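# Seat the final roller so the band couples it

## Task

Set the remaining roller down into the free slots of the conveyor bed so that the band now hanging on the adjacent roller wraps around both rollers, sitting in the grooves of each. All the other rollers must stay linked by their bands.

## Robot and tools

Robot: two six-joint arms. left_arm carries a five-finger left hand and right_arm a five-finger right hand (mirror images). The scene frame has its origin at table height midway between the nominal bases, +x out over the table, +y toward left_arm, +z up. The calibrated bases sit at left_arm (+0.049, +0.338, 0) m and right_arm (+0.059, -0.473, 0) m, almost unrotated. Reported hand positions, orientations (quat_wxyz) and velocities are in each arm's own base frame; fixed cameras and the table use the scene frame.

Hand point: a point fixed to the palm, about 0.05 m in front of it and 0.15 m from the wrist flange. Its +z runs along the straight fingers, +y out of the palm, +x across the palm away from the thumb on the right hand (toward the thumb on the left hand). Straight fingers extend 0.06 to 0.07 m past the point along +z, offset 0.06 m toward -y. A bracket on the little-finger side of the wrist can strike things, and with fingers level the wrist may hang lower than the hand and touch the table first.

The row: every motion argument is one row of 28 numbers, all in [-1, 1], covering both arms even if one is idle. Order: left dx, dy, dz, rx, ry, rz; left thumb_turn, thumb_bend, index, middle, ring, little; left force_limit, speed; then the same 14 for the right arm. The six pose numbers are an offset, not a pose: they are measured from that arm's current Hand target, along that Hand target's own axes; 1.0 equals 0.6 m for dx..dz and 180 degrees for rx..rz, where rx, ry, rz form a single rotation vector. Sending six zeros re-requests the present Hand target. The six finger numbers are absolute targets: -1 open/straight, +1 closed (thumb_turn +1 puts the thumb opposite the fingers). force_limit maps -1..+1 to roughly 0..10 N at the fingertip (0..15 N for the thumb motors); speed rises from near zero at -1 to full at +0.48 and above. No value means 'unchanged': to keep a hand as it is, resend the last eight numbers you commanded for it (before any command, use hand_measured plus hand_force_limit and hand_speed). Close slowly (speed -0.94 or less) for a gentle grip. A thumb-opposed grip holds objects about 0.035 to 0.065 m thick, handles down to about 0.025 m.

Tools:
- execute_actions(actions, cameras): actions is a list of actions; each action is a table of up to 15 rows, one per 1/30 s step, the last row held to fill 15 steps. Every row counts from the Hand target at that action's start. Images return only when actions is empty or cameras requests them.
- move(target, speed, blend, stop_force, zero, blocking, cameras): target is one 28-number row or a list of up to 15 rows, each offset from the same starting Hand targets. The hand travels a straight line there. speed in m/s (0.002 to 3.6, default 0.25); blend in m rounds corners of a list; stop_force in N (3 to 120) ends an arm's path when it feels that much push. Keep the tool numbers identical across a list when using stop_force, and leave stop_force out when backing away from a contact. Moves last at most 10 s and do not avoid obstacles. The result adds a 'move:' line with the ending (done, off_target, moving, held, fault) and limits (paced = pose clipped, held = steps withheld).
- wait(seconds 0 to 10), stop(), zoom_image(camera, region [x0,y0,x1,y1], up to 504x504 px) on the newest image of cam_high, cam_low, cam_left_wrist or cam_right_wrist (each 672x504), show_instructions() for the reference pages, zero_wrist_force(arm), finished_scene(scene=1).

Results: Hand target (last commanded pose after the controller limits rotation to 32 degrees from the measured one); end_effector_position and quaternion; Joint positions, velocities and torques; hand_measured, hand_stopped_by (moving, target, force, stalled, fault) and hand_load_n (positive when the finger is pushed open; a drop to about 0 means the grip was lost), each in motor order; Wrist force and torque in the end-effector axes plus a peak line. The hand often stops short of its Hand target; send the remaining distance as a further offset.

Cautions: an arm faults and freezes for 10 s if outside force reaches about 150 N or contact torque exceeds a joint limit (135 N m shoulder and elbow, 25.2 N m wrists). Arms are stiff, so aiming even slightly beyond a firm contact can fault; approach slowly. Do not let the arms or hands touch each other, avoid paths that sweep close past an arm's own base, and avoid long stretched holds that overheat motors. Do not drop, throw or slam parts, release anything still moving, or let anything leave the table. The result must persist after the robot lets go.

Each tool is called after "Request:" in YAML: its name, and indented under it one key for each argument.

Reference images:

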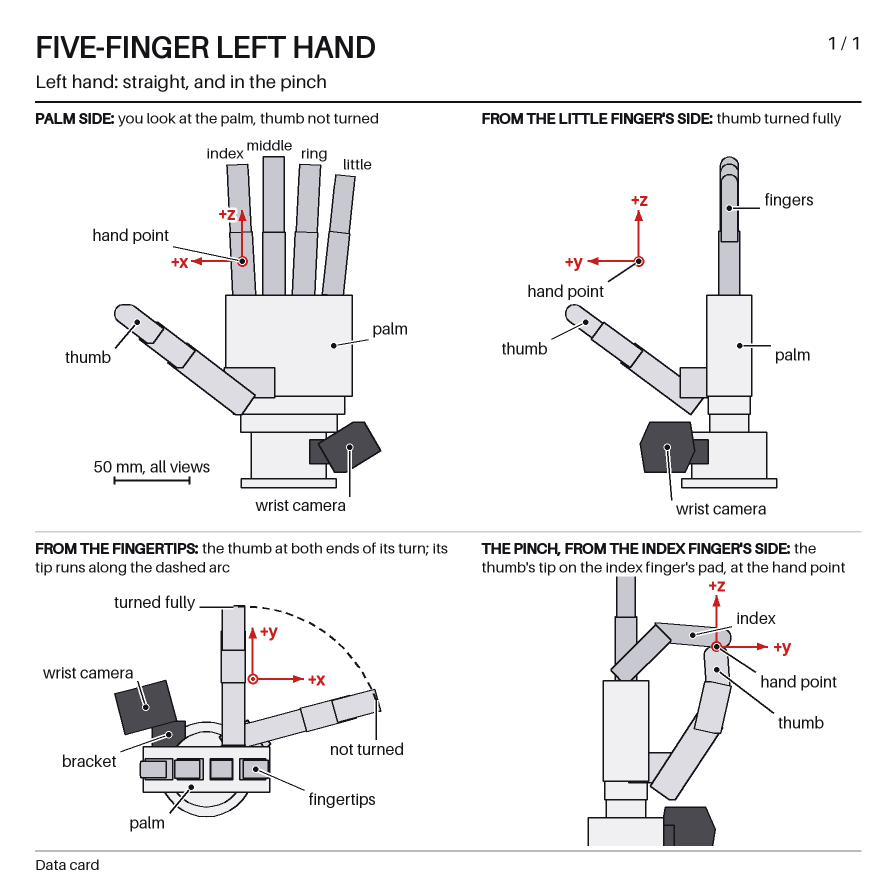

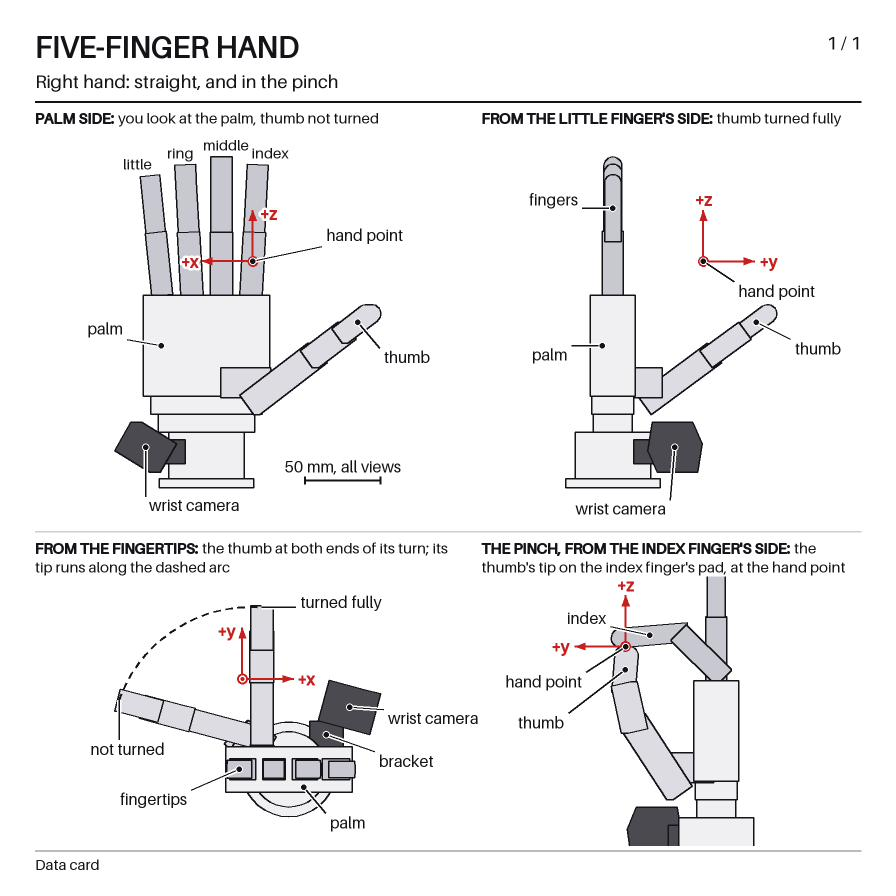

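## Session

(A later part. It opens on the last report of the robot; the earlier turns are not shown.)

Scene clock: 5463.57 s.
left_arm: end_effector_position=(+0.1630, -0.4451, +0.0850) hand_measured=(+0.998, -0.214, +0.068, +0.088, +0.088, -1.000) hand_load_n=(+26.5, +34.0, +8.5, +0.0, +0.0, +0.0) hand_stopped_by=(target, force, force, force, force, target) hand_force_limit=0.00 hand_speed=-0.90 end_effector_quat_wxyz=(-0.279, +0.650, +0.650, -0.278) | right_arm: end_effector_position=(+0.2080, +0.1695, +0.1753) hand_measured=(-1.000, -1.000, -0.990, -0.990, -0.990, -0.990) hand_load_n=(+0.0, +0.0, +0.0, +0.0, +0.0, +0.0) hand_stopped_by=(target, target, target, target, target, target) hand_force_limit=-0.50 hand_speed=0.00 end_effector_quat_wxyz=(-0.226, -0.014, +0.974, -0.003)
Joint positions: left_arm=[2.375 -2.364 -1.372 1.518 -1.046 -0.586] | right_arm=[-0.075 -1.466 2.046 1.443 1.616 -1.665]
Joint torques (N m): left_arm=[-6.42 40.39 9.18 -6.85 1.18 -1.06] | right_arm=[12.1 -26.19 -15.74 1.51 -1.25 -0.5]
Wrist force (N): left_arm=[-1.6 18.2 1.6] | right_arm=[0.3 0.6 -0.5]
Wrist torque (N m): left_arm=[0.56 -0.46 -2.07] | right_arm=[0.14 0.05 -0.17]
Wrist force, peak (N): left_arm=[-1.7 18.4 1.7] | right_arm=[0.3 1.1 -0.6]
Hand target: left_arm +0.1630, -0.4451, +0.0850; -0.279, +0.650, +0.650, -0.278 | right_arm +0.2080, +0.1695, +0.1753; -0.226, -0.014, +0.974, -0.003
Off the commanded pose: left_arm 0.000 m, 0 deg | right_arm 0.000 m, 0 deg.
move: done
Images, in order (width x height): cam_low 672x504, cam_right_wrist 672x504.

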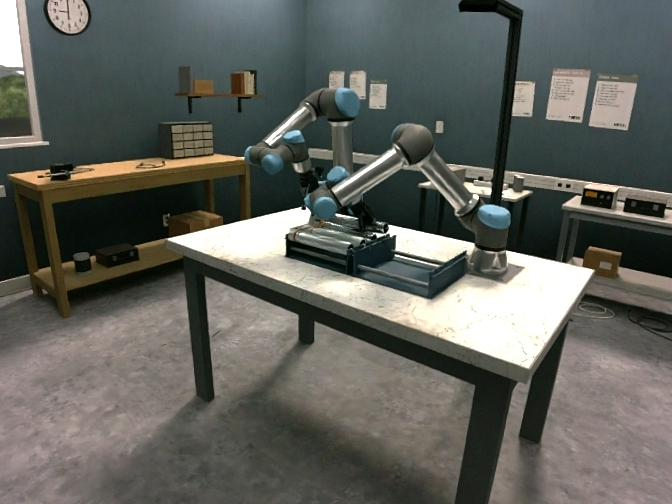

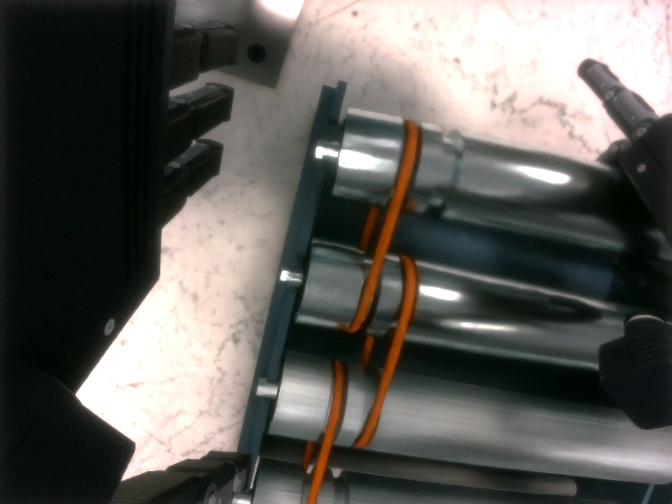

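Request:
move:
  target:
    - [0, 0, 0, 0, 0, 0, 1, 0.35, 0.5, 0.5, 0.5, -1, 0.0, -0.9, 0.0587, 0, -0.1197, 0, 0, 0, 1, -1, -1, 1, 1, 1, -0.5, 0.0]
    - [0, 0, 0, 0, 0, 0, 1, 0.35, 0.5, 0.5, 0.5, -1, 0.0, -0.9, 0.1632, 0.0175, -0.0587, 0.1137, -0.1137, -0.4904, 1, -1, -1, 1, 1, 1, -0.5, 0.0]
  speed: 0.25
  cameras: ["cam_right_wrist", "cam_high", "cam_low"]

Scene clock: 5560.33 s.
left_arm: end_effector_position=(+0.1630, -0.4451, +0.0850) hand_measured=(+0.998, -0.214, +0.068, +0.088, +0.088, -1.000) hand_load_n=(+26.5, +34.0, +8.0, +0.0, +0.0, +0.0) hand_stopped_by=(target, force, force, force, force, target) hand_force_limit=0.00 hand_speed=-0.90 end_effector_quat_wxyz=(-0.279, +0.650, +0.650, -0.278) | right_arm: end_effector_position=(+0.1352, +0.1779, +0.2500) hand_measured=(+1.000, -1.000, -1.000, +1.000, +1.000, +1.000) hand_load_n=(+0.0, +0.0, +0.0, +0.0, +0.0, +0.0) hand_stopped_by=(target, target, target, target, target, target) hand_force_limit=-0.50 hand_speed=0.00 end_effector_quat_wxyz=(+0.000, +0.717, -0.697, +0.000)
Joint positions: left_arm=[2.375 -2.364 -1.372 1.518 -1.046 -0.586] | right_arm=[0.076 -1.754 1.959 1.365 1.57 -3.094]
Joint torques (N m): left_arm=[6.53 60.24 16.18 -1.98 4.57 -0.78] | right_arm=[-12.65 -3.65 -25.85 4.67 0.95 -1.02]
Wrist force (N): left_arm=[-1.4 18.2 1.4] | right_arm=[0.1 0.9 -0.7]
Wrist torque (N m): left_arm=[0.58 -0.47 -2.03] | right_arm=[0.18 0.02 -0.23]
Wrist force, peak (N): left_arm=[-1.5 18.4 1.7] | right_arm=[0.8 1.2 -1.7]
Hand target: left_arm +0.1630, -0.4451, +0.0850; -0.279, +0.650, +0.650, -0.278 | right_arm +0.1353, +0.1778, +0.2500; +0.000, +0.717, -0.697, +0.000
Off the commanded pose: left_arm 0.000 m, 0 deg | right_arm 0.000 m, 0 deg.
move: done
Images, in order (width x height): cam_high 672x504, cam_low 672x504, cam_right_wrist 672x504.

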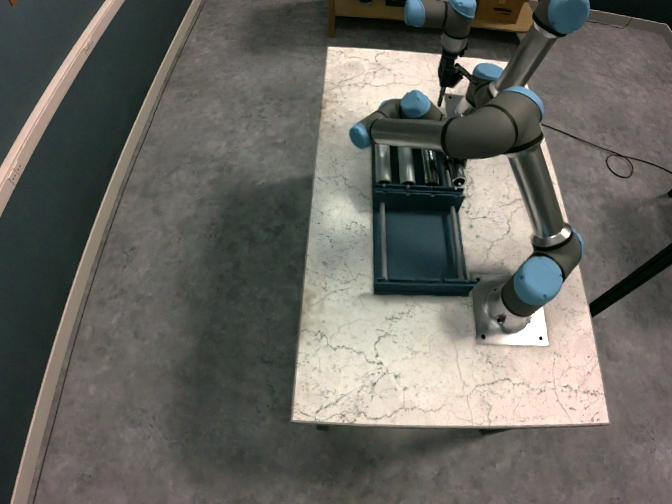

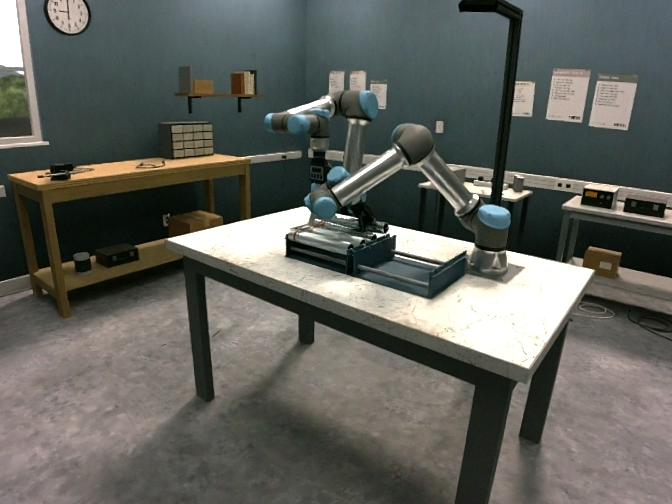

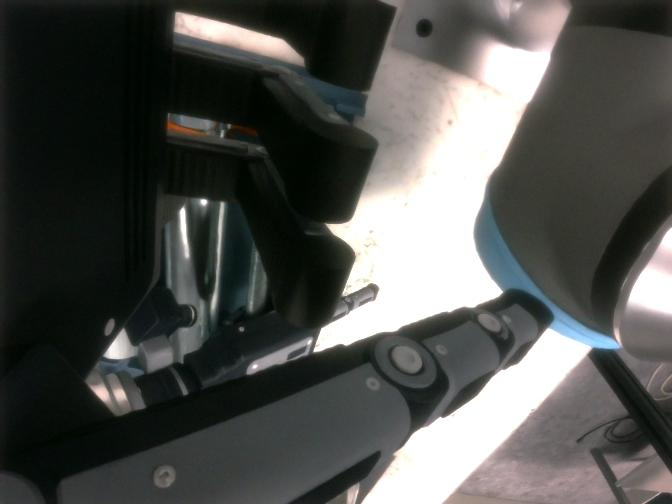

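Request:
execute_actions:
  actions: []
  cameras: ["all"]

Scene clock: 5572.53 s.
left_arm: end_effector_position=(+0.1630, -0.4451, +0.0850) hand_measured=(+0.998, -0.214, +0.068, +0.088, +0.088, -1.000) hand_load_n=(+26.0, +34.0, +8.5, -0.5, +0.0, +0.0) hand_stopped_by=(target, force, force, force, force, target) hand_force_limit=0.00 hand_speed=-0.90 end_effector_quat_wxyz=(-0.279, +0.650, +0.650, -0.278) | right_arm: end_effector_position=(+0.1353, +0.1778, +0.2500) hand_measured=(+1.000, -1.000, -1.000, +1.000, +1.000, +1.000) hand_load_n=(+0.0, +0.0, +0.0, +0.0, +0.0, +0.0) hand_stopped_by=(target, target, target, target, target, target) hand_force_limit=-0.50 hand_speed=0.00 end_effector_quat_wxyz=(+0.000, +0.717, -0.697, +0.000)
Joint positions: left_arm=[2.375 -2.364 -1.372 1.518 -1.046 -0.586] | right_arm=[0.076 -1.754 1.959 1.365 1.57 -3.094]
Joint velocities: within noise
Joint torques (N m): left_arm=[5.72 60.08 15.97 -1.91 4.65 -0.76] | right_arm=[-13.81 -1.65 -25.42 4.65 0.16 -1.67]
Wrist force (N): left_arm=[-1.5 18.3 1.5] | right_arm=[0.1 0.8 -0.7]
Wrist torque (N m): left_arm=[0.58 -0.45 -2.03] | right_arm=[0.17 0.01 -0.22]
Wrist force, peak (N): left_arm=[-1.7 18.4 1.6] | right_arm=[-0.1 1.3 -0.6]
Hand target: left_arm +0.1630, -0.4451, +0.0850; -0.279, +0.650, +0.650, -0.278 | right_arm +0.1353, +0.1778, +0.2500; +0.000, +0.717, -0.697, +0.000
Off the commanded pose: left_arm 0.000 m, 0 deg | right_arm 0.000 m, 0 deg.

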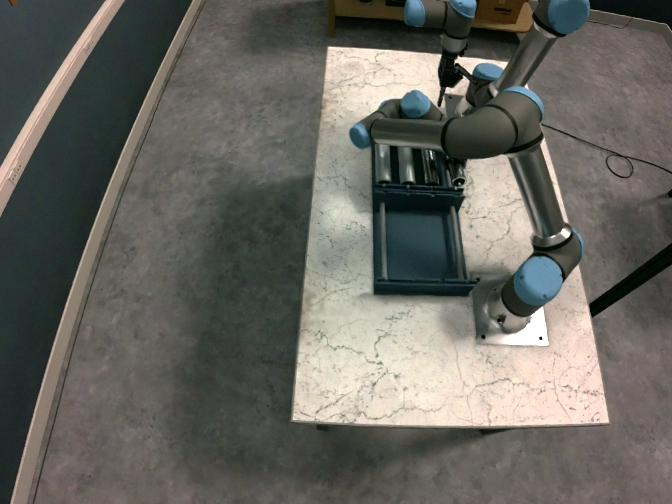

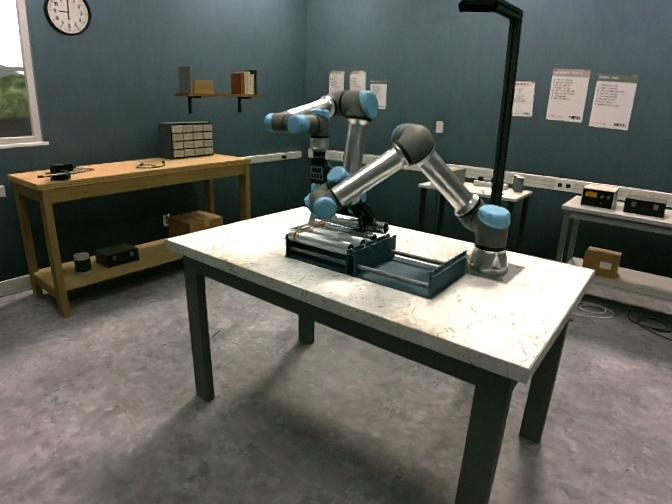

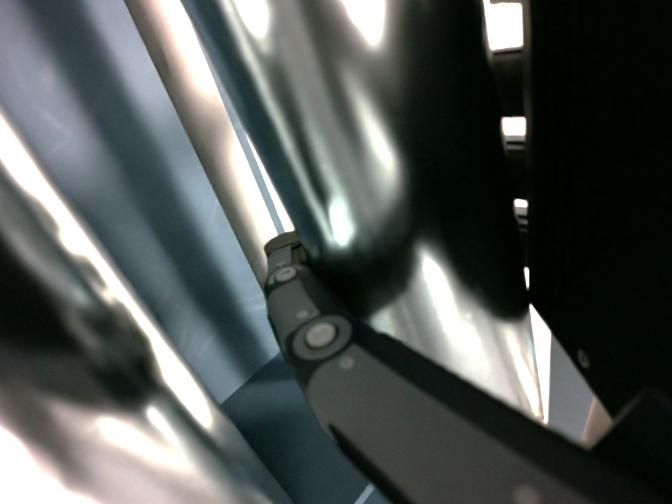

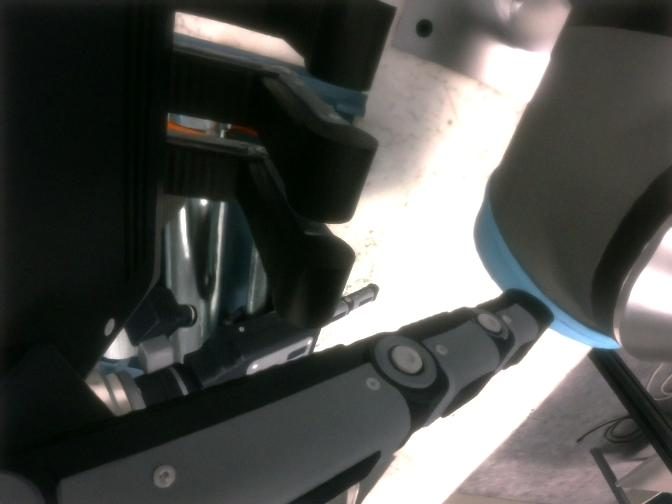

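Request:
zoom_image:
  camera: "cam_low"
  region: [290, 170, 410, 270]

Request:
zoom_image:
  camera: "cam_high"
  region: [370, 50, 500, 200]

Request:
zoom_image:
  camera: "cam_right_wrist"
  region: [120, 100, 400, 380]

Scaled by 4.200 from the camera's 672x504 image, which has a finer 960x720 frame.

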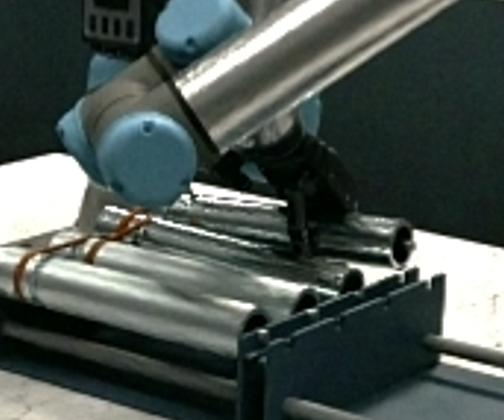

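Scaled by 3.360 from the camera's 672x504 image, which has a finer 960x720 frame.

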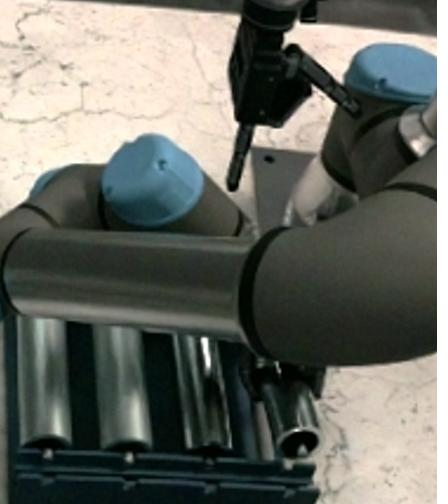

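Scaled by 1.800 from the camera's 672x504 image, which has a finer 960x720 frame.

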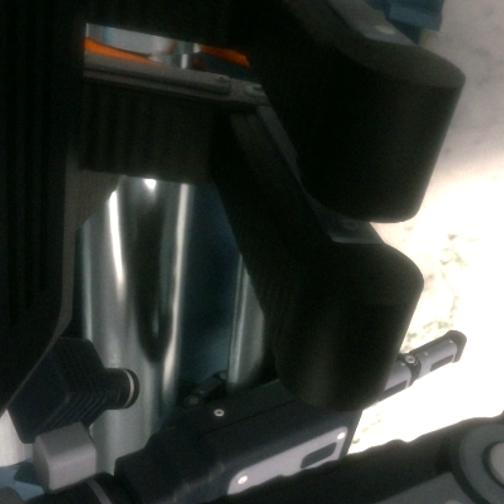

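Request:
move:
  target: [0,0,0,0,0,0,1,0.35,0.5,0.5,0.5,-1,0.0,-0.9,0,0,0.1,0,0,0,1,-1,-1,1,1,1,-0.5,0.0]
  speed: 0.1
  stop_force: 5
  cameras: ["all"]

Request:
zoom_image:
  camera: "cam_right_wrist"
  region: [120, 60, 420, 360]

Request:
zoom_image:
  camera: "cam_low"
  region: [290, 190, 380, 260]

Request:
zoom_image:
  camera: "cam_high"
  region: [410, 70, 490, 140]

Scene clock: 5618.57 s.
left_arm: end_effector_position=(+0.1630, -0.4451, +0.0850) hand_measured=(+0.998, -0.214, +0.068, +0.088, +0.088, -1.000) hand_load_n=(+26.5, +34.0, +8.5, +0.0, +0.0, +0.0) hand_stopped_by=(target, force, force, force, force, target) hand_force_limit=0.00 hand_speed=-0.90 end_effector_quat_wxyz=(-0.279, +0.650, +0.650, -0.278) | right_arm: end_effector_position=(+0.1353, +0.1778, +0.1900) hand_measured=(+1.000, -1.000, -1.000, +1.000, +1.000, +1.000) hand_load_n=(+0.5, +0.0, +0.0, +0.0, +0.0, +0.0) hand_stopped_by=(target, target, target, target, target, target) hand_force_limit=-0.50 hand_speed=0.00 end_effector_quat_wxyz=(+0.000, +0.717, -0.697, +0.000)
Joint positions: left_arm=[2.375 -2.364 -1.372 1.518 -1.046 -0.586] | right_arm=[0.076 -1.709 2.082 1.197 1.57 -3.094]
Joint torques (N m): left_arm=[5.64 59.78 17.08 -2.03 4.61 -0.63] | right_arm=[12.63 -19.09 -12.81 0.01 0.36 1.57]
Wrist force (N): left_arm=[-1.7 18.3 1.3] | right_arm=[-0.1 0.9 -0.6]
Wrist torque (N m): left_arm=[0.59 -0.44 -2.04] | right_arm=[0.18 0.04 -0.23]
Wrist force, peak (N): left_arm=[-1.9 18.5 1.5] | right_arm=[-0.3 0.8 -1.6]
Hand target: left_arm +0.1630, -0.4451, +0.0850; -0.279, +0.650, +0.650, -0.278 | right_arm +0.1353, +0.1778, +0.1900; +0.000, +0.717, -0.697, +0.000
Off the commanded pose: left_arm 0.000 m, 0 deg | right_arm 0.000 m, 0 deg.
move: done

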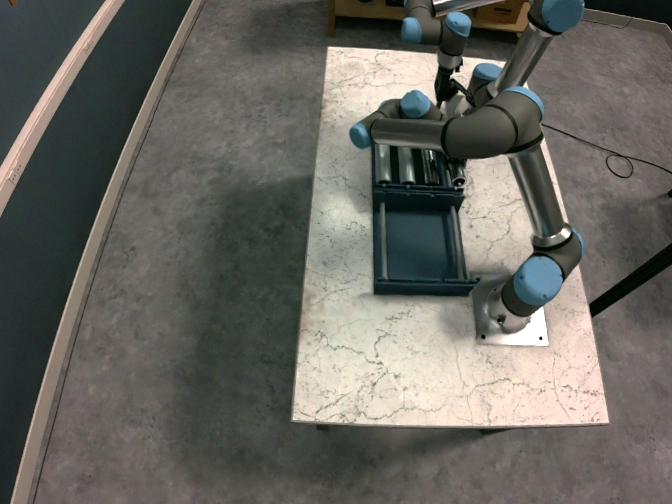

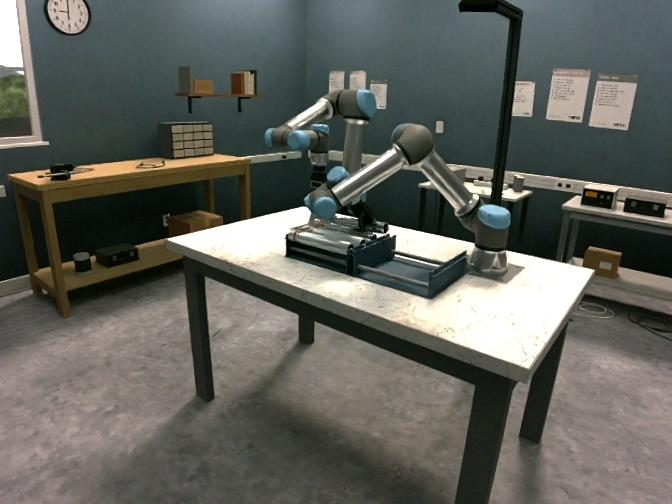

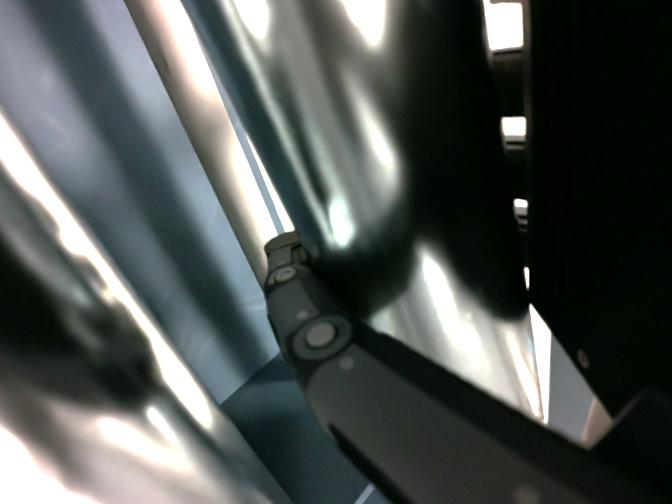

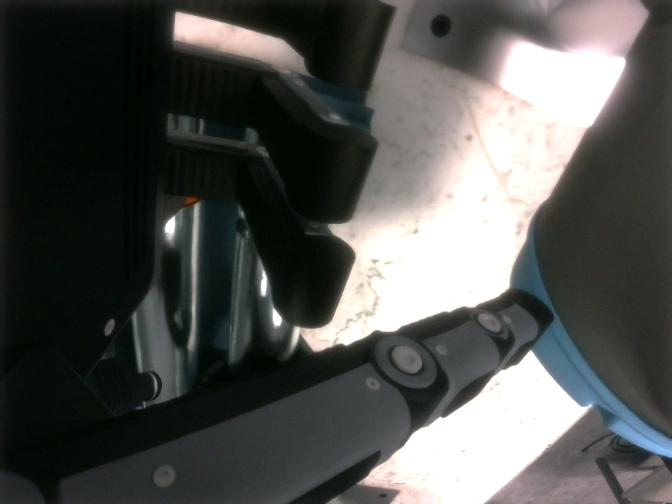

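Scaled by 1.680 from the camera's 672x504 image, which has a finer 960x720 frame.

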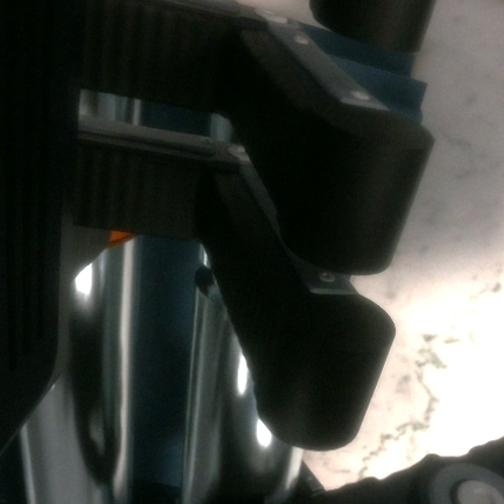

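Scaled by 5.600 from the camera's 672x504 image, which has a finer 960x720 frame.

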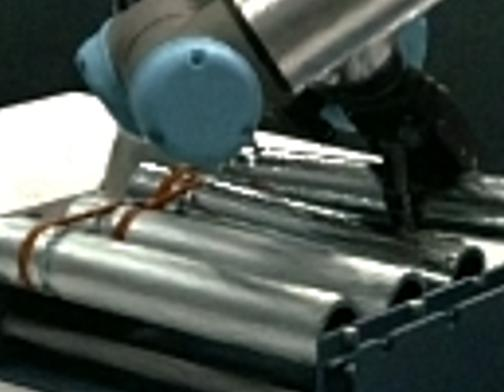

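Scaled by 6.300 from the camera's 672x504 image, which has a finer 960x720 frame.

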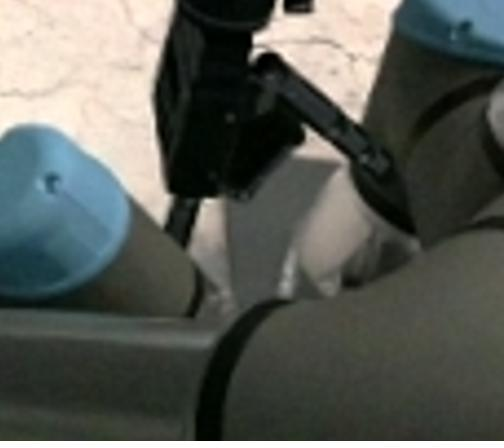

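Request:
move:
  target: [0,0,0,0,0,0,1,0.35,0.5,0.5,0.5,-1,0.0,-0.9,0,0,0.045,0,0,0,1,-1,-1,1,1,1,-0.5,0.0]
  speed: 0.03
  stop_force: 3

Scene clock: 5629.30 s.
left_arm: end_effector_position=(+0.1630, -0.4451, +0.0850) hand_measured=(+0.998, -0.214, +0.068, +0.088, +0.088, -1.000) hand_load_n=(+26.5, +34.0, +8.5, +0.0, +0.0, +0.0) hand_stopped_by=(target, force, force, force, force, target) hand_force_limit=0.00 hand_speed=-0.90 end_effector_quat_wxyz=(-0.279, +0.650, +0.650, -0.278) | right_arm: end_effector_position=(+0.1353, +0.1779, +0.1630) hand_measured=(+1.000, -1.000, -1.000, +1.000, +1.000, +1.000) hand_load_n=(+0.0, +0.0, +0.0, +0.0, +0.0, +0.0) hand_stopped_by=(target, target, target, target, target, target) hand_force_limit=-0.50 hand_speed=0.00 end_effector_quat_wxyz=(+0.000, +0.717, -0.697, +0.000)
Joint positions: left_arm=[2.375 -2.364 -1.372 1.518 -1.046 -0.586] | right_arm=[0.076 -1.679 2.132 1.117 1.57 -3.094]
Joint torques (N m): left_arm=[5.01 60.33 15.9 -1.98 4.7 -0.74] | right_arm=[11.55 -18.92 -23.73 5.03 -0.22 1.62]
Wrist force (N): left_arm=[-1.6 18.1 1.6] | right_arm=[0.0 1.0 -0.6]
Wrist torque (N m): left_arm=[0.56 -0.45 -2.03] | right_arm=[0.19 0.02 -0.21]
Wrist force, peak (N): left_arm=[-1.6 18.6 1.6] | right_arm=[0.3 1.4 -0.8]
Hand target: left_arm +0.1630, -0.4451, +0.0850; -0.279, +0.650, +0.650, -0.278 | right_arm +0.1353, +0.1779, +0.1630; +0.000, +0.717, -0.697, +0.000
Off the commanded pose: left_arm 0.000 m, 0 deg | right_arm 0.000 m, 0 deg.
move: done

Request:
move:
  target: [0,0,0,0,0,0,1,0.35,0.5,0.5,0.5,-1,0.0,-0.9,0,0,0.0217,0,0,0,1,-1,-1,1,1,1,-0.5,0.0]
  speed: 0.03
  stop_force: 3
  cameras: ["cam_right_wrist", "cam_high"]

Request:
zoom_image:
  camera: "cam_right_wrist"
  region: [130, 100, 380, 350]

Request:
zoom_image:
  camera: "cam_high"
  region: [410, 70, 490, 140]

Scene clock: 5632.93 s.
left_arm: end_effector_position=(+0.1630, -0.4451, +0.0850) hand_measured=(+0.998, -0.214, +0.068, +0.088, +0.088, -1.000) hand_load_n=(+26.0, +34.0, +8.0, +0.0, +0.0, +0.0) hand_stopped_by=(target, force, force, force, force, target) hand_force_limit=0.00 hand_speed=-0.90 end_effector_quat_wxyz=(-0.279, +0.650, +0.650, -0.278) | right_arm: end_effector_position=(+0.1353, +0.1779, +0.1500) hand_measured=(+1.000, -1.000, -1.000, +1.000, +1.000, +1.000) hand_load_n=(+0.0, +0.0, +0.0, +0.0, +0.0, +0.0) hand_stopped_by=(target, target, target, target, target, target) hand_force_limit=-0.50 hand_speed=0.00 end_effector_quat_wxyz=(+0.000, +0.717, -0.697, +0.000)
Joint positions: left_arm=[2.375 -2.364 -1.372 1.518 -1.046 -0.586] | right_arm=[0.076 -1.662 2.155 1.078 1.57 -3.094]
Joint torques (N m): left_arm=[4.94 59.25 15.81 -2.05 4.51 -0.69] | right_arm=[13.18 -20 -23.84 4.74 -0.14 1.65]
Wrist force (N): left_arm=[-1.5 18.2 1.5] | right_arm=[0.3 0.9 -0.7]
Wrist torque (N m): left_arm=[0.58 -0.46 -2.03] | right_arm=[0.18 -0.03 -0.19]
Wrist force, peak (N): left_arm=[-1.7 18.5 1.6] | right_arm=[0.4 1.4 -0.9]
Hand target: left_arm +0.1630, -0.4451, +0.0850; -0.279, +0.650, +0.650, -0.278 | right_arm +0.1353, +0.1779, +0.1500; +0.000, +0.717, -0.697, +0.000
Off the commanded pose: left_arm 0.000 m, 0 deg | right_arm 0.000 m, 0 deg.
move: done
Images, in order (width x height): cam_high 672x504, cam_right_wrist 672x504.

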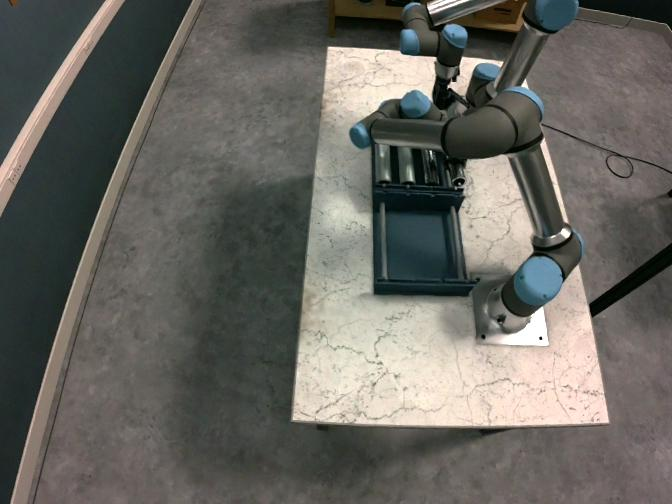

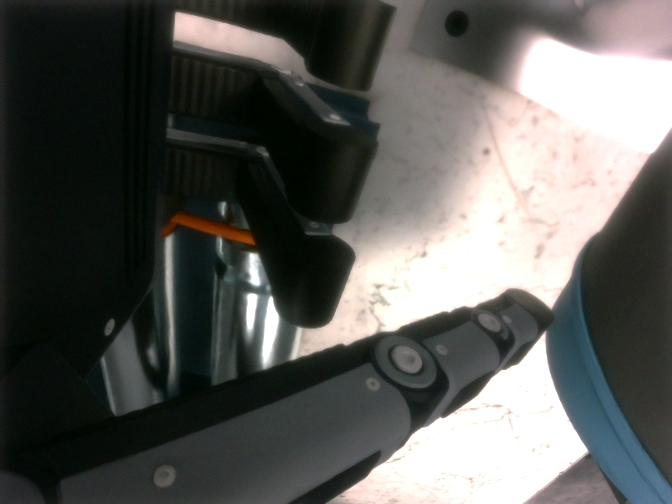

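Scaled by 2.016 from the camera's 672x504 image, which has a finer 960x720 frame.

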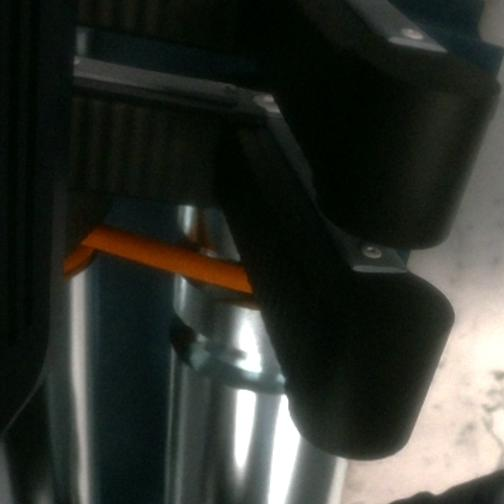

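Scaled by 6.300 from the camera's 672x504 image, which has a finer 960x720 frame.

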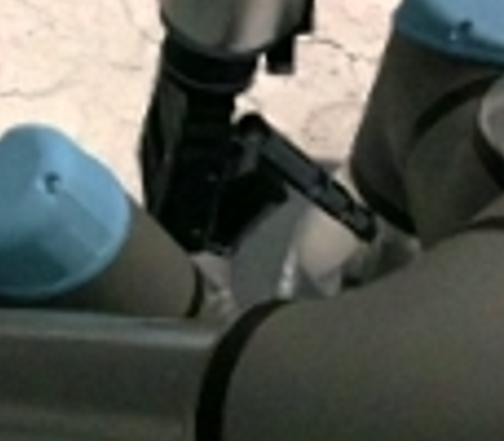

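Request:
move:
  target: [0,0,0,0,0,0,1,0.35,0.5,0.5,0.5,-1,0.0,-0.9,0,0.025,0,0,0,0,1,-1,-1,1,1,1,-0.5,0.0]
  speed: 0.01
  stop_force: 3

Scene clock: 5639.30 s.
left_arm: end_effector_position=(+0.1630, -0.4451, +0.0850) hand_measured=(+0.998, -0.214, +0.068, +0.088, +0.088, -1.000) hand_load_n=(+21.5, +32.0, +8.5, +0.0, +0.5, -0.5) hand_stopped_by=(target, force, force, force, force, target) hand_force_limit=0.00 hand_speed=-0.90 end_effector_quat_wxyz=(-0.279, +0.650, +0.650, -0.278) | right_arm: end_effector_position=(+0.1303, +0.1777, +0.1500) hand_measured=(+1.000, -1.000, -1.000, +1.000, +1.000, +1.000) hand_load_n=(+0.0, +0.0, +0.0, +0.0, +0.0, +0.0) hand_stopped_by=(target, target, target, target, target, target) hand_force_limit=-0.50 hand_speed=0.00 end_effector_quat_wxyz=(+0.000, +0.717, -0.697, +0.000)
Joint positions: left_arm=[2.375 -2.364 -1.372 1.518 -1.046 -0.586] | right_arm=[0.078 -1.674 2.166 1.079 1.57 -3.093]
Joint torques (N m): left_arm=[3.77 60.41 15.44 -1.98 4.58 -0.48] | right_arm=[-11.78 -3.59 -22.66 0.37 0.18 -1.26]
Wrist force (N): left_arm=[-1.7 16.8 2.3] | right_arm=[0.0 -1.6 -0.2]
Wrist torque (N m): left_arm=[0.48 -0.25 -1.83] | right_arm=[0.18 0.03 -0.24]
Wrist force, peak (N): left_arm=[-1.7 18.4 1.6] | right_arm=[0.4 -2.9 -0.1]
Hand target: left_arm +0.1630, -0.4451, +0.0850; -0.279, +0.650, +0.650, -0.278 | right_arm +0.1303, +0.1777, +0.1500; +0.000, +0.717, -0.697, +0.000 (not the last commanded pose)
Off the commanded pose: left_arm 0.000 m, 0 deg | right_arm 0.010 m, 0 deg.
move: contact (right_arm)

Request:
move:
  target: [0,0.00346,-0.00361,0,0.01003,0.00961,1,0.35,0.5,0.5,0.5,-1,0.0,-0.9,0,0.00833,0,0,0,0,1,-1,-1,1,1,1,-0.5,0.0]
  speed: 0.02
  cameras: ["cam_low"]

Request:
zoom_image:
  camera: "cam_low"
  region: [330, 205, 400, 257]

Scene clock: 5646.73 s.
left_arm: end_effector_position=(+0.1660, -0.4451, +0.0850) hand_measured=(+0.998, -0.214, +0.068, +0.088, +0.088, -1.000) hand_load_n=(+24.5, +33.5, +8.0, +0.0, +0.0, +0.0) hand_stopped_by=(target, force, force, force, force, target) hand_force_limit=0.00 hand_speed=-0.90 end_effector_quat_wxyz=(-0.285, +0.664, +0.636, -0.272) | right_arm: end_effector_position=(+0.1253, +0.1776, +0.1500) hand_measured=(+1.000, -1.000, -1.000, +1.000, +1.000, +1.000) hand_load_n=(+0.0, +0.0, +1.0, +0.0, +0.0, +0.0) hand_stopped_by=(target, target, target, target, target, target) hand_force_limit=-0.50 hand_speed=0.00 end_effector_quat_wxyz=(+0.000, +0.717, -0.697, +0.000)
Joint positions: left_arm=[2.369 -2.376 -1.353 1.494 -1.069 -0.552] | right_arm=[0.079 -1.687 2.176 1.081 1.57 -3.092]
Joint torques (N m): left_arm=[-9.92 45.89 9 -4.47 1.88 -0.19] | right_arm=[12.77 -10.2 -12.31 7.47 -0.02 1.28]
Wrist force (N): left_arm=[0.1 18.4 1.9] | right_arm=[1.4 -8.9 1.8]
Wrist torque (N m): left_arm=[0.52 -0.36 -1.95] | right_arm=[0.20 0.07 -0.22]
Wrist force, peak (N): left_arm=[0.1 18.4 1.9] | right_arm=[2.6 -9.0 2.2]
Hand target: left_arm +0.1660, -0.4451, +0.0850; -0.285, +0.664, +0.636, -0.272 | right_arm +0.1253, +0.1776, +0.1500; +0.000, +0.717, -0.697, +0.000
Off the commanded pose: left_arm 0.000 m, 0 deg | right_arm 0.000 m, 0 deg.
move: done
Images, in order (width x height): cam_low 672x504.

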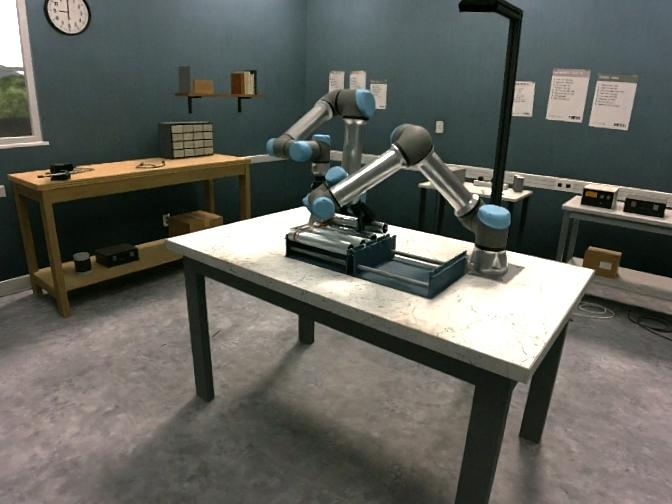

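Scaled by 7.200 from the camera's 672x504 image, which has a finer 960x720 frame.

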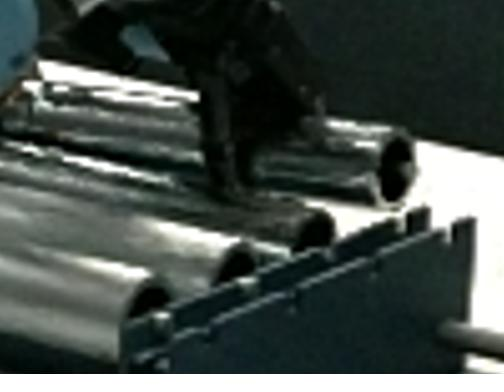

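Request:
move:
  target: [0,0.00323,-0.00337,0,0.01003,0.00961,1,0.35,0.5,0.5,0.5,-1,0.0,-0.9,0,0.0095,0,0,0,0,1,-1,-1,1,1,1,-0.5,0.0]
  speed: 0.02
  cameras: ["cam_low", "cam_right_wrist"]

Request:
zoom_image:
  camera: "cam_low"
  region: [330, 205, 400, 257]

Request:
zoom_image:
  camera: "cam_right_wrist"
  region: [100, 60, 400, 360]

Scene clock: 5651.00 s.
left_arm: end_effector_position=(+0.1688, -0.4452, +0.0850) hand_measured=(+0.998, -0.214, +0.068, +0.088, +0.088, -1.000) hand_load_n=(+27.0, +33.5, +8.0, +0.0, +0.0, +0.0) hand_stopped_by=(target, force, force, force, force, target) hand_force_limit=0.00 hand_speed=-0.90 end_effector_quat_wxyz=(-0.291, +0.678, +0.621, -0.266) | right_arm: end_effector_position=(+0.1196, +0.1774, +0.1500) hand_measured=(+1.000, -1.000, -1.000, +1.000, +1.000, +1.000) hand_load_n=(+0.0, +0.0, +2.5, +0.0, +0.0, +0.5) hand_stopped_by=(target, target, target, target, target, target) hand_force_limit=-0.50 hand_speed=0.00 end_effector_quat_wxyz=(+0.000, +0.717, -0.697, +0.000)
Joint positions: left_arm=[2.363 -2.387 -1.335 1.471 -1.092 -0.519] | right_arm=[0.08 -1.701 2.188 1.083 1.57 -3.09]
Joint torques (N m): left_arm=[-10.43 45.67 10.66 -4.26 2.79 0.21] | right_arm=[15.4 -6.57 -6.67 11.46 -2.98 0.89]
Wrist force (N): left_arm=[6.5 17.3 1.8] | right_arm=[6.8 -24.2 4.7]
Wrist torque (N m): left_arm=[0.37 -0.55 -1.76] | right_arm=[0.34 0.44 0.08]
Wrist force, peak (N): left_arm=[8.8 16.5 2.1] | right_arm=[9.5 -24.0 4.5]
Hand target: left_arm +0.1688, -0.4452, +0.0850; -0.290, +0.678, +0.621, -0.266 | right_arm +0.1196, +0.1774, +0.1500; +0.000, +0.717, -0.697, +0.000
Off the commanded pose: left_arm 0.000 m, 0 deg | right_arm 0.000 m, 0 deg.
move: done
Images, in order (width x height): cam_low 672x504, cam_right_wrist 672x504.

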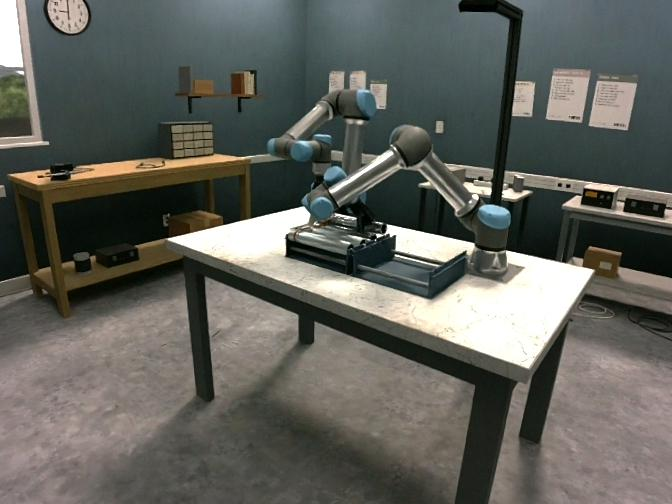

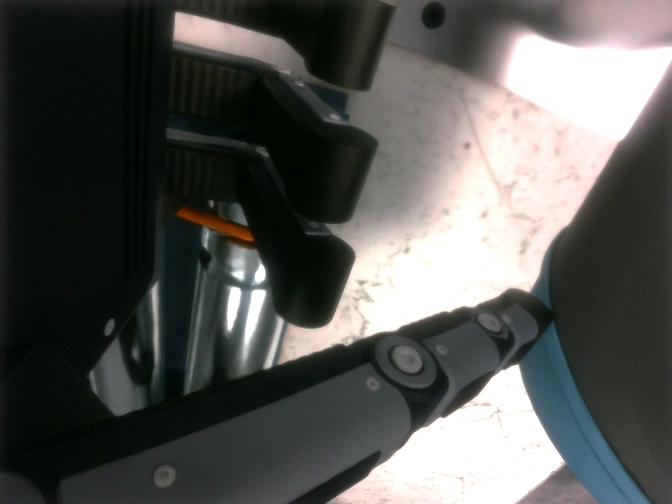

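Scaled by 7.200 from the camera's 672x504 image, which has a finer 960x720 frame.

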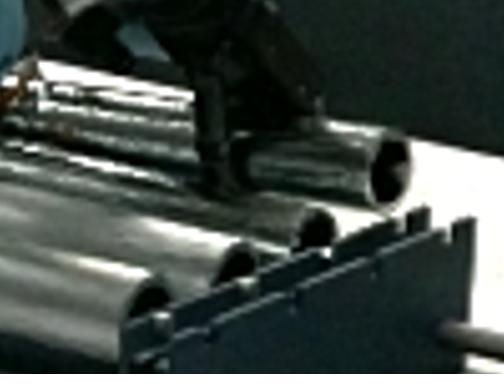

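Scaled by 1.680 from the camera's 672x504 image, which has a finer 960x720 frame.

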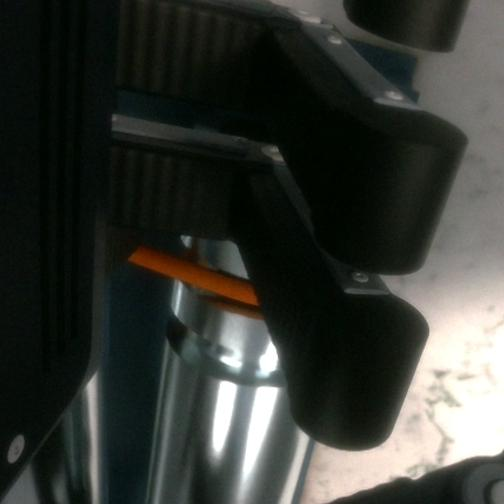

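Request:
move:
  target: [0,0,0,0,0.00802,0.00769,1,0.35,0.5,0.5,0.5,-1,0.0,-0.9,0,0,0,0,0,0,1,-1,-1,1,1,1,-0.5,0.0]
  speed: 0.02

Scene clock: 5663.00 s.
left_arm: end_effector_position=(+0.1688, -0.4452, +0.0850) hand_measured=(+0.998, -0.214, +0.068, +0.088, +0.088, -1.000) hand_load_n=(+36.0, +40.0, +10.0, +0.0, +0.0, +0.0) hand_stopped_by=(target, force, force, force, force, target) hand_force_limit=0.00 hand_speed=-0.90 end_effector_quat_wxyz=(-0.295, +0.689, +0.609, -0.261) | right_arm: end_effector_position=(+0.1196, +0.1774, +0.1500) hand_measured=(+1.000, -1.000, -1.000, +1.000, +1.000, +1.000) hand_load_n=(+0.0, +0.0, +2.0, +0.0, +0.0, +0.0) hand_stopped_by=(target, target, target, target, target, target) hand_force_limit=-0.50 hand_speed=0.00 end_effector_quat_wxyz=(+0.000, +0.717, -0.697, +0.000)
Joint positions: left_arm=[2.355 -2.394 -1.325 1.457 -1.109 -0.495] | right_arm=[0.08 -1.7 2.188 1.083 1.57 -3.09]
Joint torques (N m): left_arm=[-11.28 43.32 12.1 -5.71 1.6 0.99] | right_arm=[-0.4 -3.96 -11.63 9.73 -0.98 -1.67]
Wrist force (N): left_arm=[3.8 20.9 -0.4] | right_arm=[4.1 -20.7 4.0]
Wrist torque (N m): left_arm=[0.58 -0.77 -2.31] | right_arm=[0.34 0.27 -0.05]
Wrist force, peak (N): left_arm=[3.7 21.3 -0.2] | right_arm=[7.2 -24.6 4.5]
Hand target: left_arm +0.1688, -0.4452, +0.0850; -0.295, +0.689, +0.609, -0.261 | right_arm +0.1196, +0.1774, +0.1500; +0.000, +0.717, -0.697, +0.000
Off the commanded pose: left_arm 0.000 m, 0 deg | right_arm 0.000 m, 0 deg.
move: done

Request:
execute_actions:
  actions:
    - [[0,0,0,0,0,0,1,0.35,0.5,0.5,0.5,-1,0.0,-0.9,0,0,0,0,0,0,1,-1,-1,1,-1,-1,-0.5,0.0]]
  cameras: ["cam_right_wrist"]

Request:
zoom_image:
  camera: "cam_right_wrist"
  region: [120, 60, 420, 360]

Scene clock: 5691.90 s.
left_arm: end_effector_position=(+0.1688, -0.4452, +0.0850) hand_measured=(+0.998, -0.214, +0.068, +0.088, +0.088, -1.000) hand_load_n=(+35.5, +40.0, +10.0, +0.0, +0.0, +0.0) hand_stopped_by=(target, force, force, force, force, target) hand_force_limit=0.00 hand_speed=-0.90 end_effector_quat_wxyz=(-0.295, +0.689, +0.609, -0.261) | right_arm: end_effector_position=(+0.1196, +0.1774, +0.1500) hand_measured=(+1.000, -1.000, -1.000, +1.000, -1.000, -1.000) hand_load_n=(+0.0, +0.0, +2.0, +0.0, +0.0, +0.0) hand_stopped_by=(target, target, target, target, target, target) hand_force_limit=-0.50 hand_speed=0.00 end_effector_quat_wxyz=(+0.000, +0.717, -0.697, +0.000)
Joint positions: left_arm=[2.355 -2.394 -1.325 1.457 -1.109 -0.495] | right_arm=[0.08 -1.7 2.188 1.083 1.57 -3.09]
Joint torques (N m): left_arm=[3.98 61.47 6.14 -1.79 5.76 -0.22] | right_arm=[-5.74 -3.42 -11.69 6.03 -1.36 -1.68]
Wrist force (N): left_arm=[4.2 20.9 -0.2] | right_arm=[4.5 -20.8 4.1]
Wrist torque (N m): left_arm=[0.59 -0.76 -2.30] | right_arm=[0.34 0.30 -0.03]
Wrist force, peak (N): left_arm=[4.4 21.2 -0.1] | right_arm=[5.0 -21.3 4.1]
Hand target: left_arm +0.1688, -0.4452, +0.0850; -0.295, +0.689, +0.609, -0.261 | right_arm +0.1196, +0.1774, +0.1500; +0.000, +0.717, -0.697, +0.000
Off the commanded pose: left_arm 0.000 m, 0 deg | right_arm 0.000 m, 0 deg.
Step readings (end_effector_position of left_arm | right_arm):
0: (+0.1688, -0.4452, +0.0850) | (+0.1196, +0.1774, +0.1500)
1: (+0.1688, -0.4452, +0.0850) | (+0.1196, +0.1774, +0.1500)
2: (+0.1688, -0.4452, +0.0850) | (+0.1196, +0.1774, +0.1500)
4: (+0.1688, -0.4452, +0.0850) | (+0.1196, +0.1774, +0.1500)
8: (+0.1688, -0.4452, +0.0850) | (+0.1196, +0.1774, +0.1500)
15: (+0.1688, -0.4452, +0.0850) | (+0.1196, +0.1774, +0.1500)
Images, in order (width x height): cam_right_wrist 672x504.

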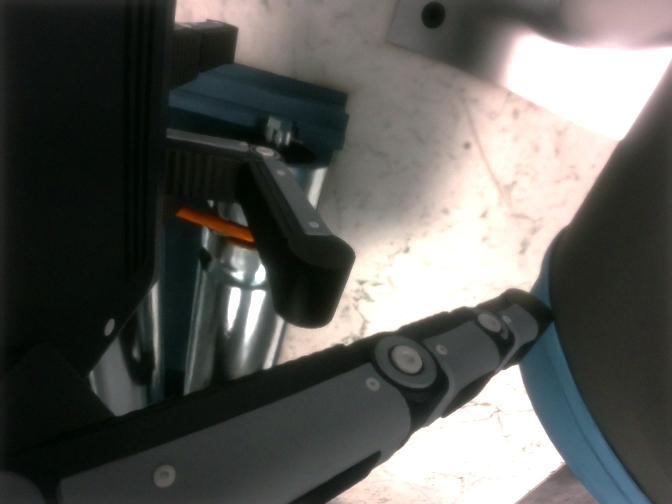

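Scaled by 1.680 from the camera's 672x504 image, which has a finer 960x720 frame.

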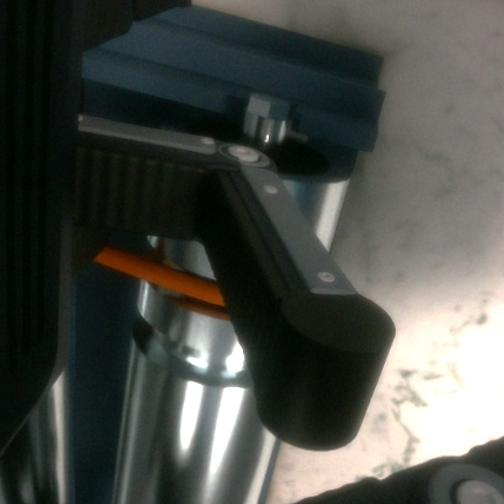

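Request:
zoom_image:
  camera: "cam_right_wrist"
  region: [220, 70, 350, 200]

Scaled by 3.877 from the camera's 672x504 image, which has a finer 960x720 frame.

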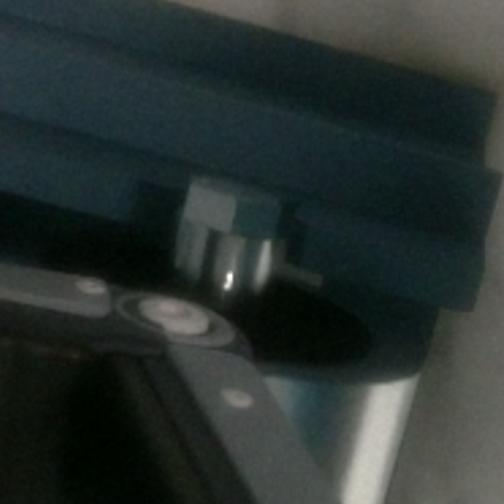

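Request:
zoom_image:
  camera: "cam_right_wrist"
  region: [245, 95, 310, 160]

Scaled by 7.754 from the camera's 672x504 image, which has a finer 960x720 frame.

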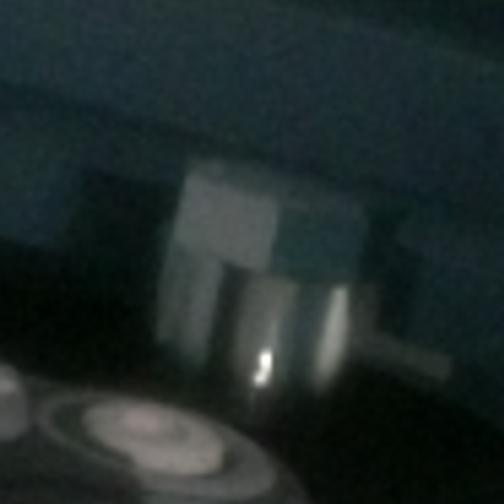

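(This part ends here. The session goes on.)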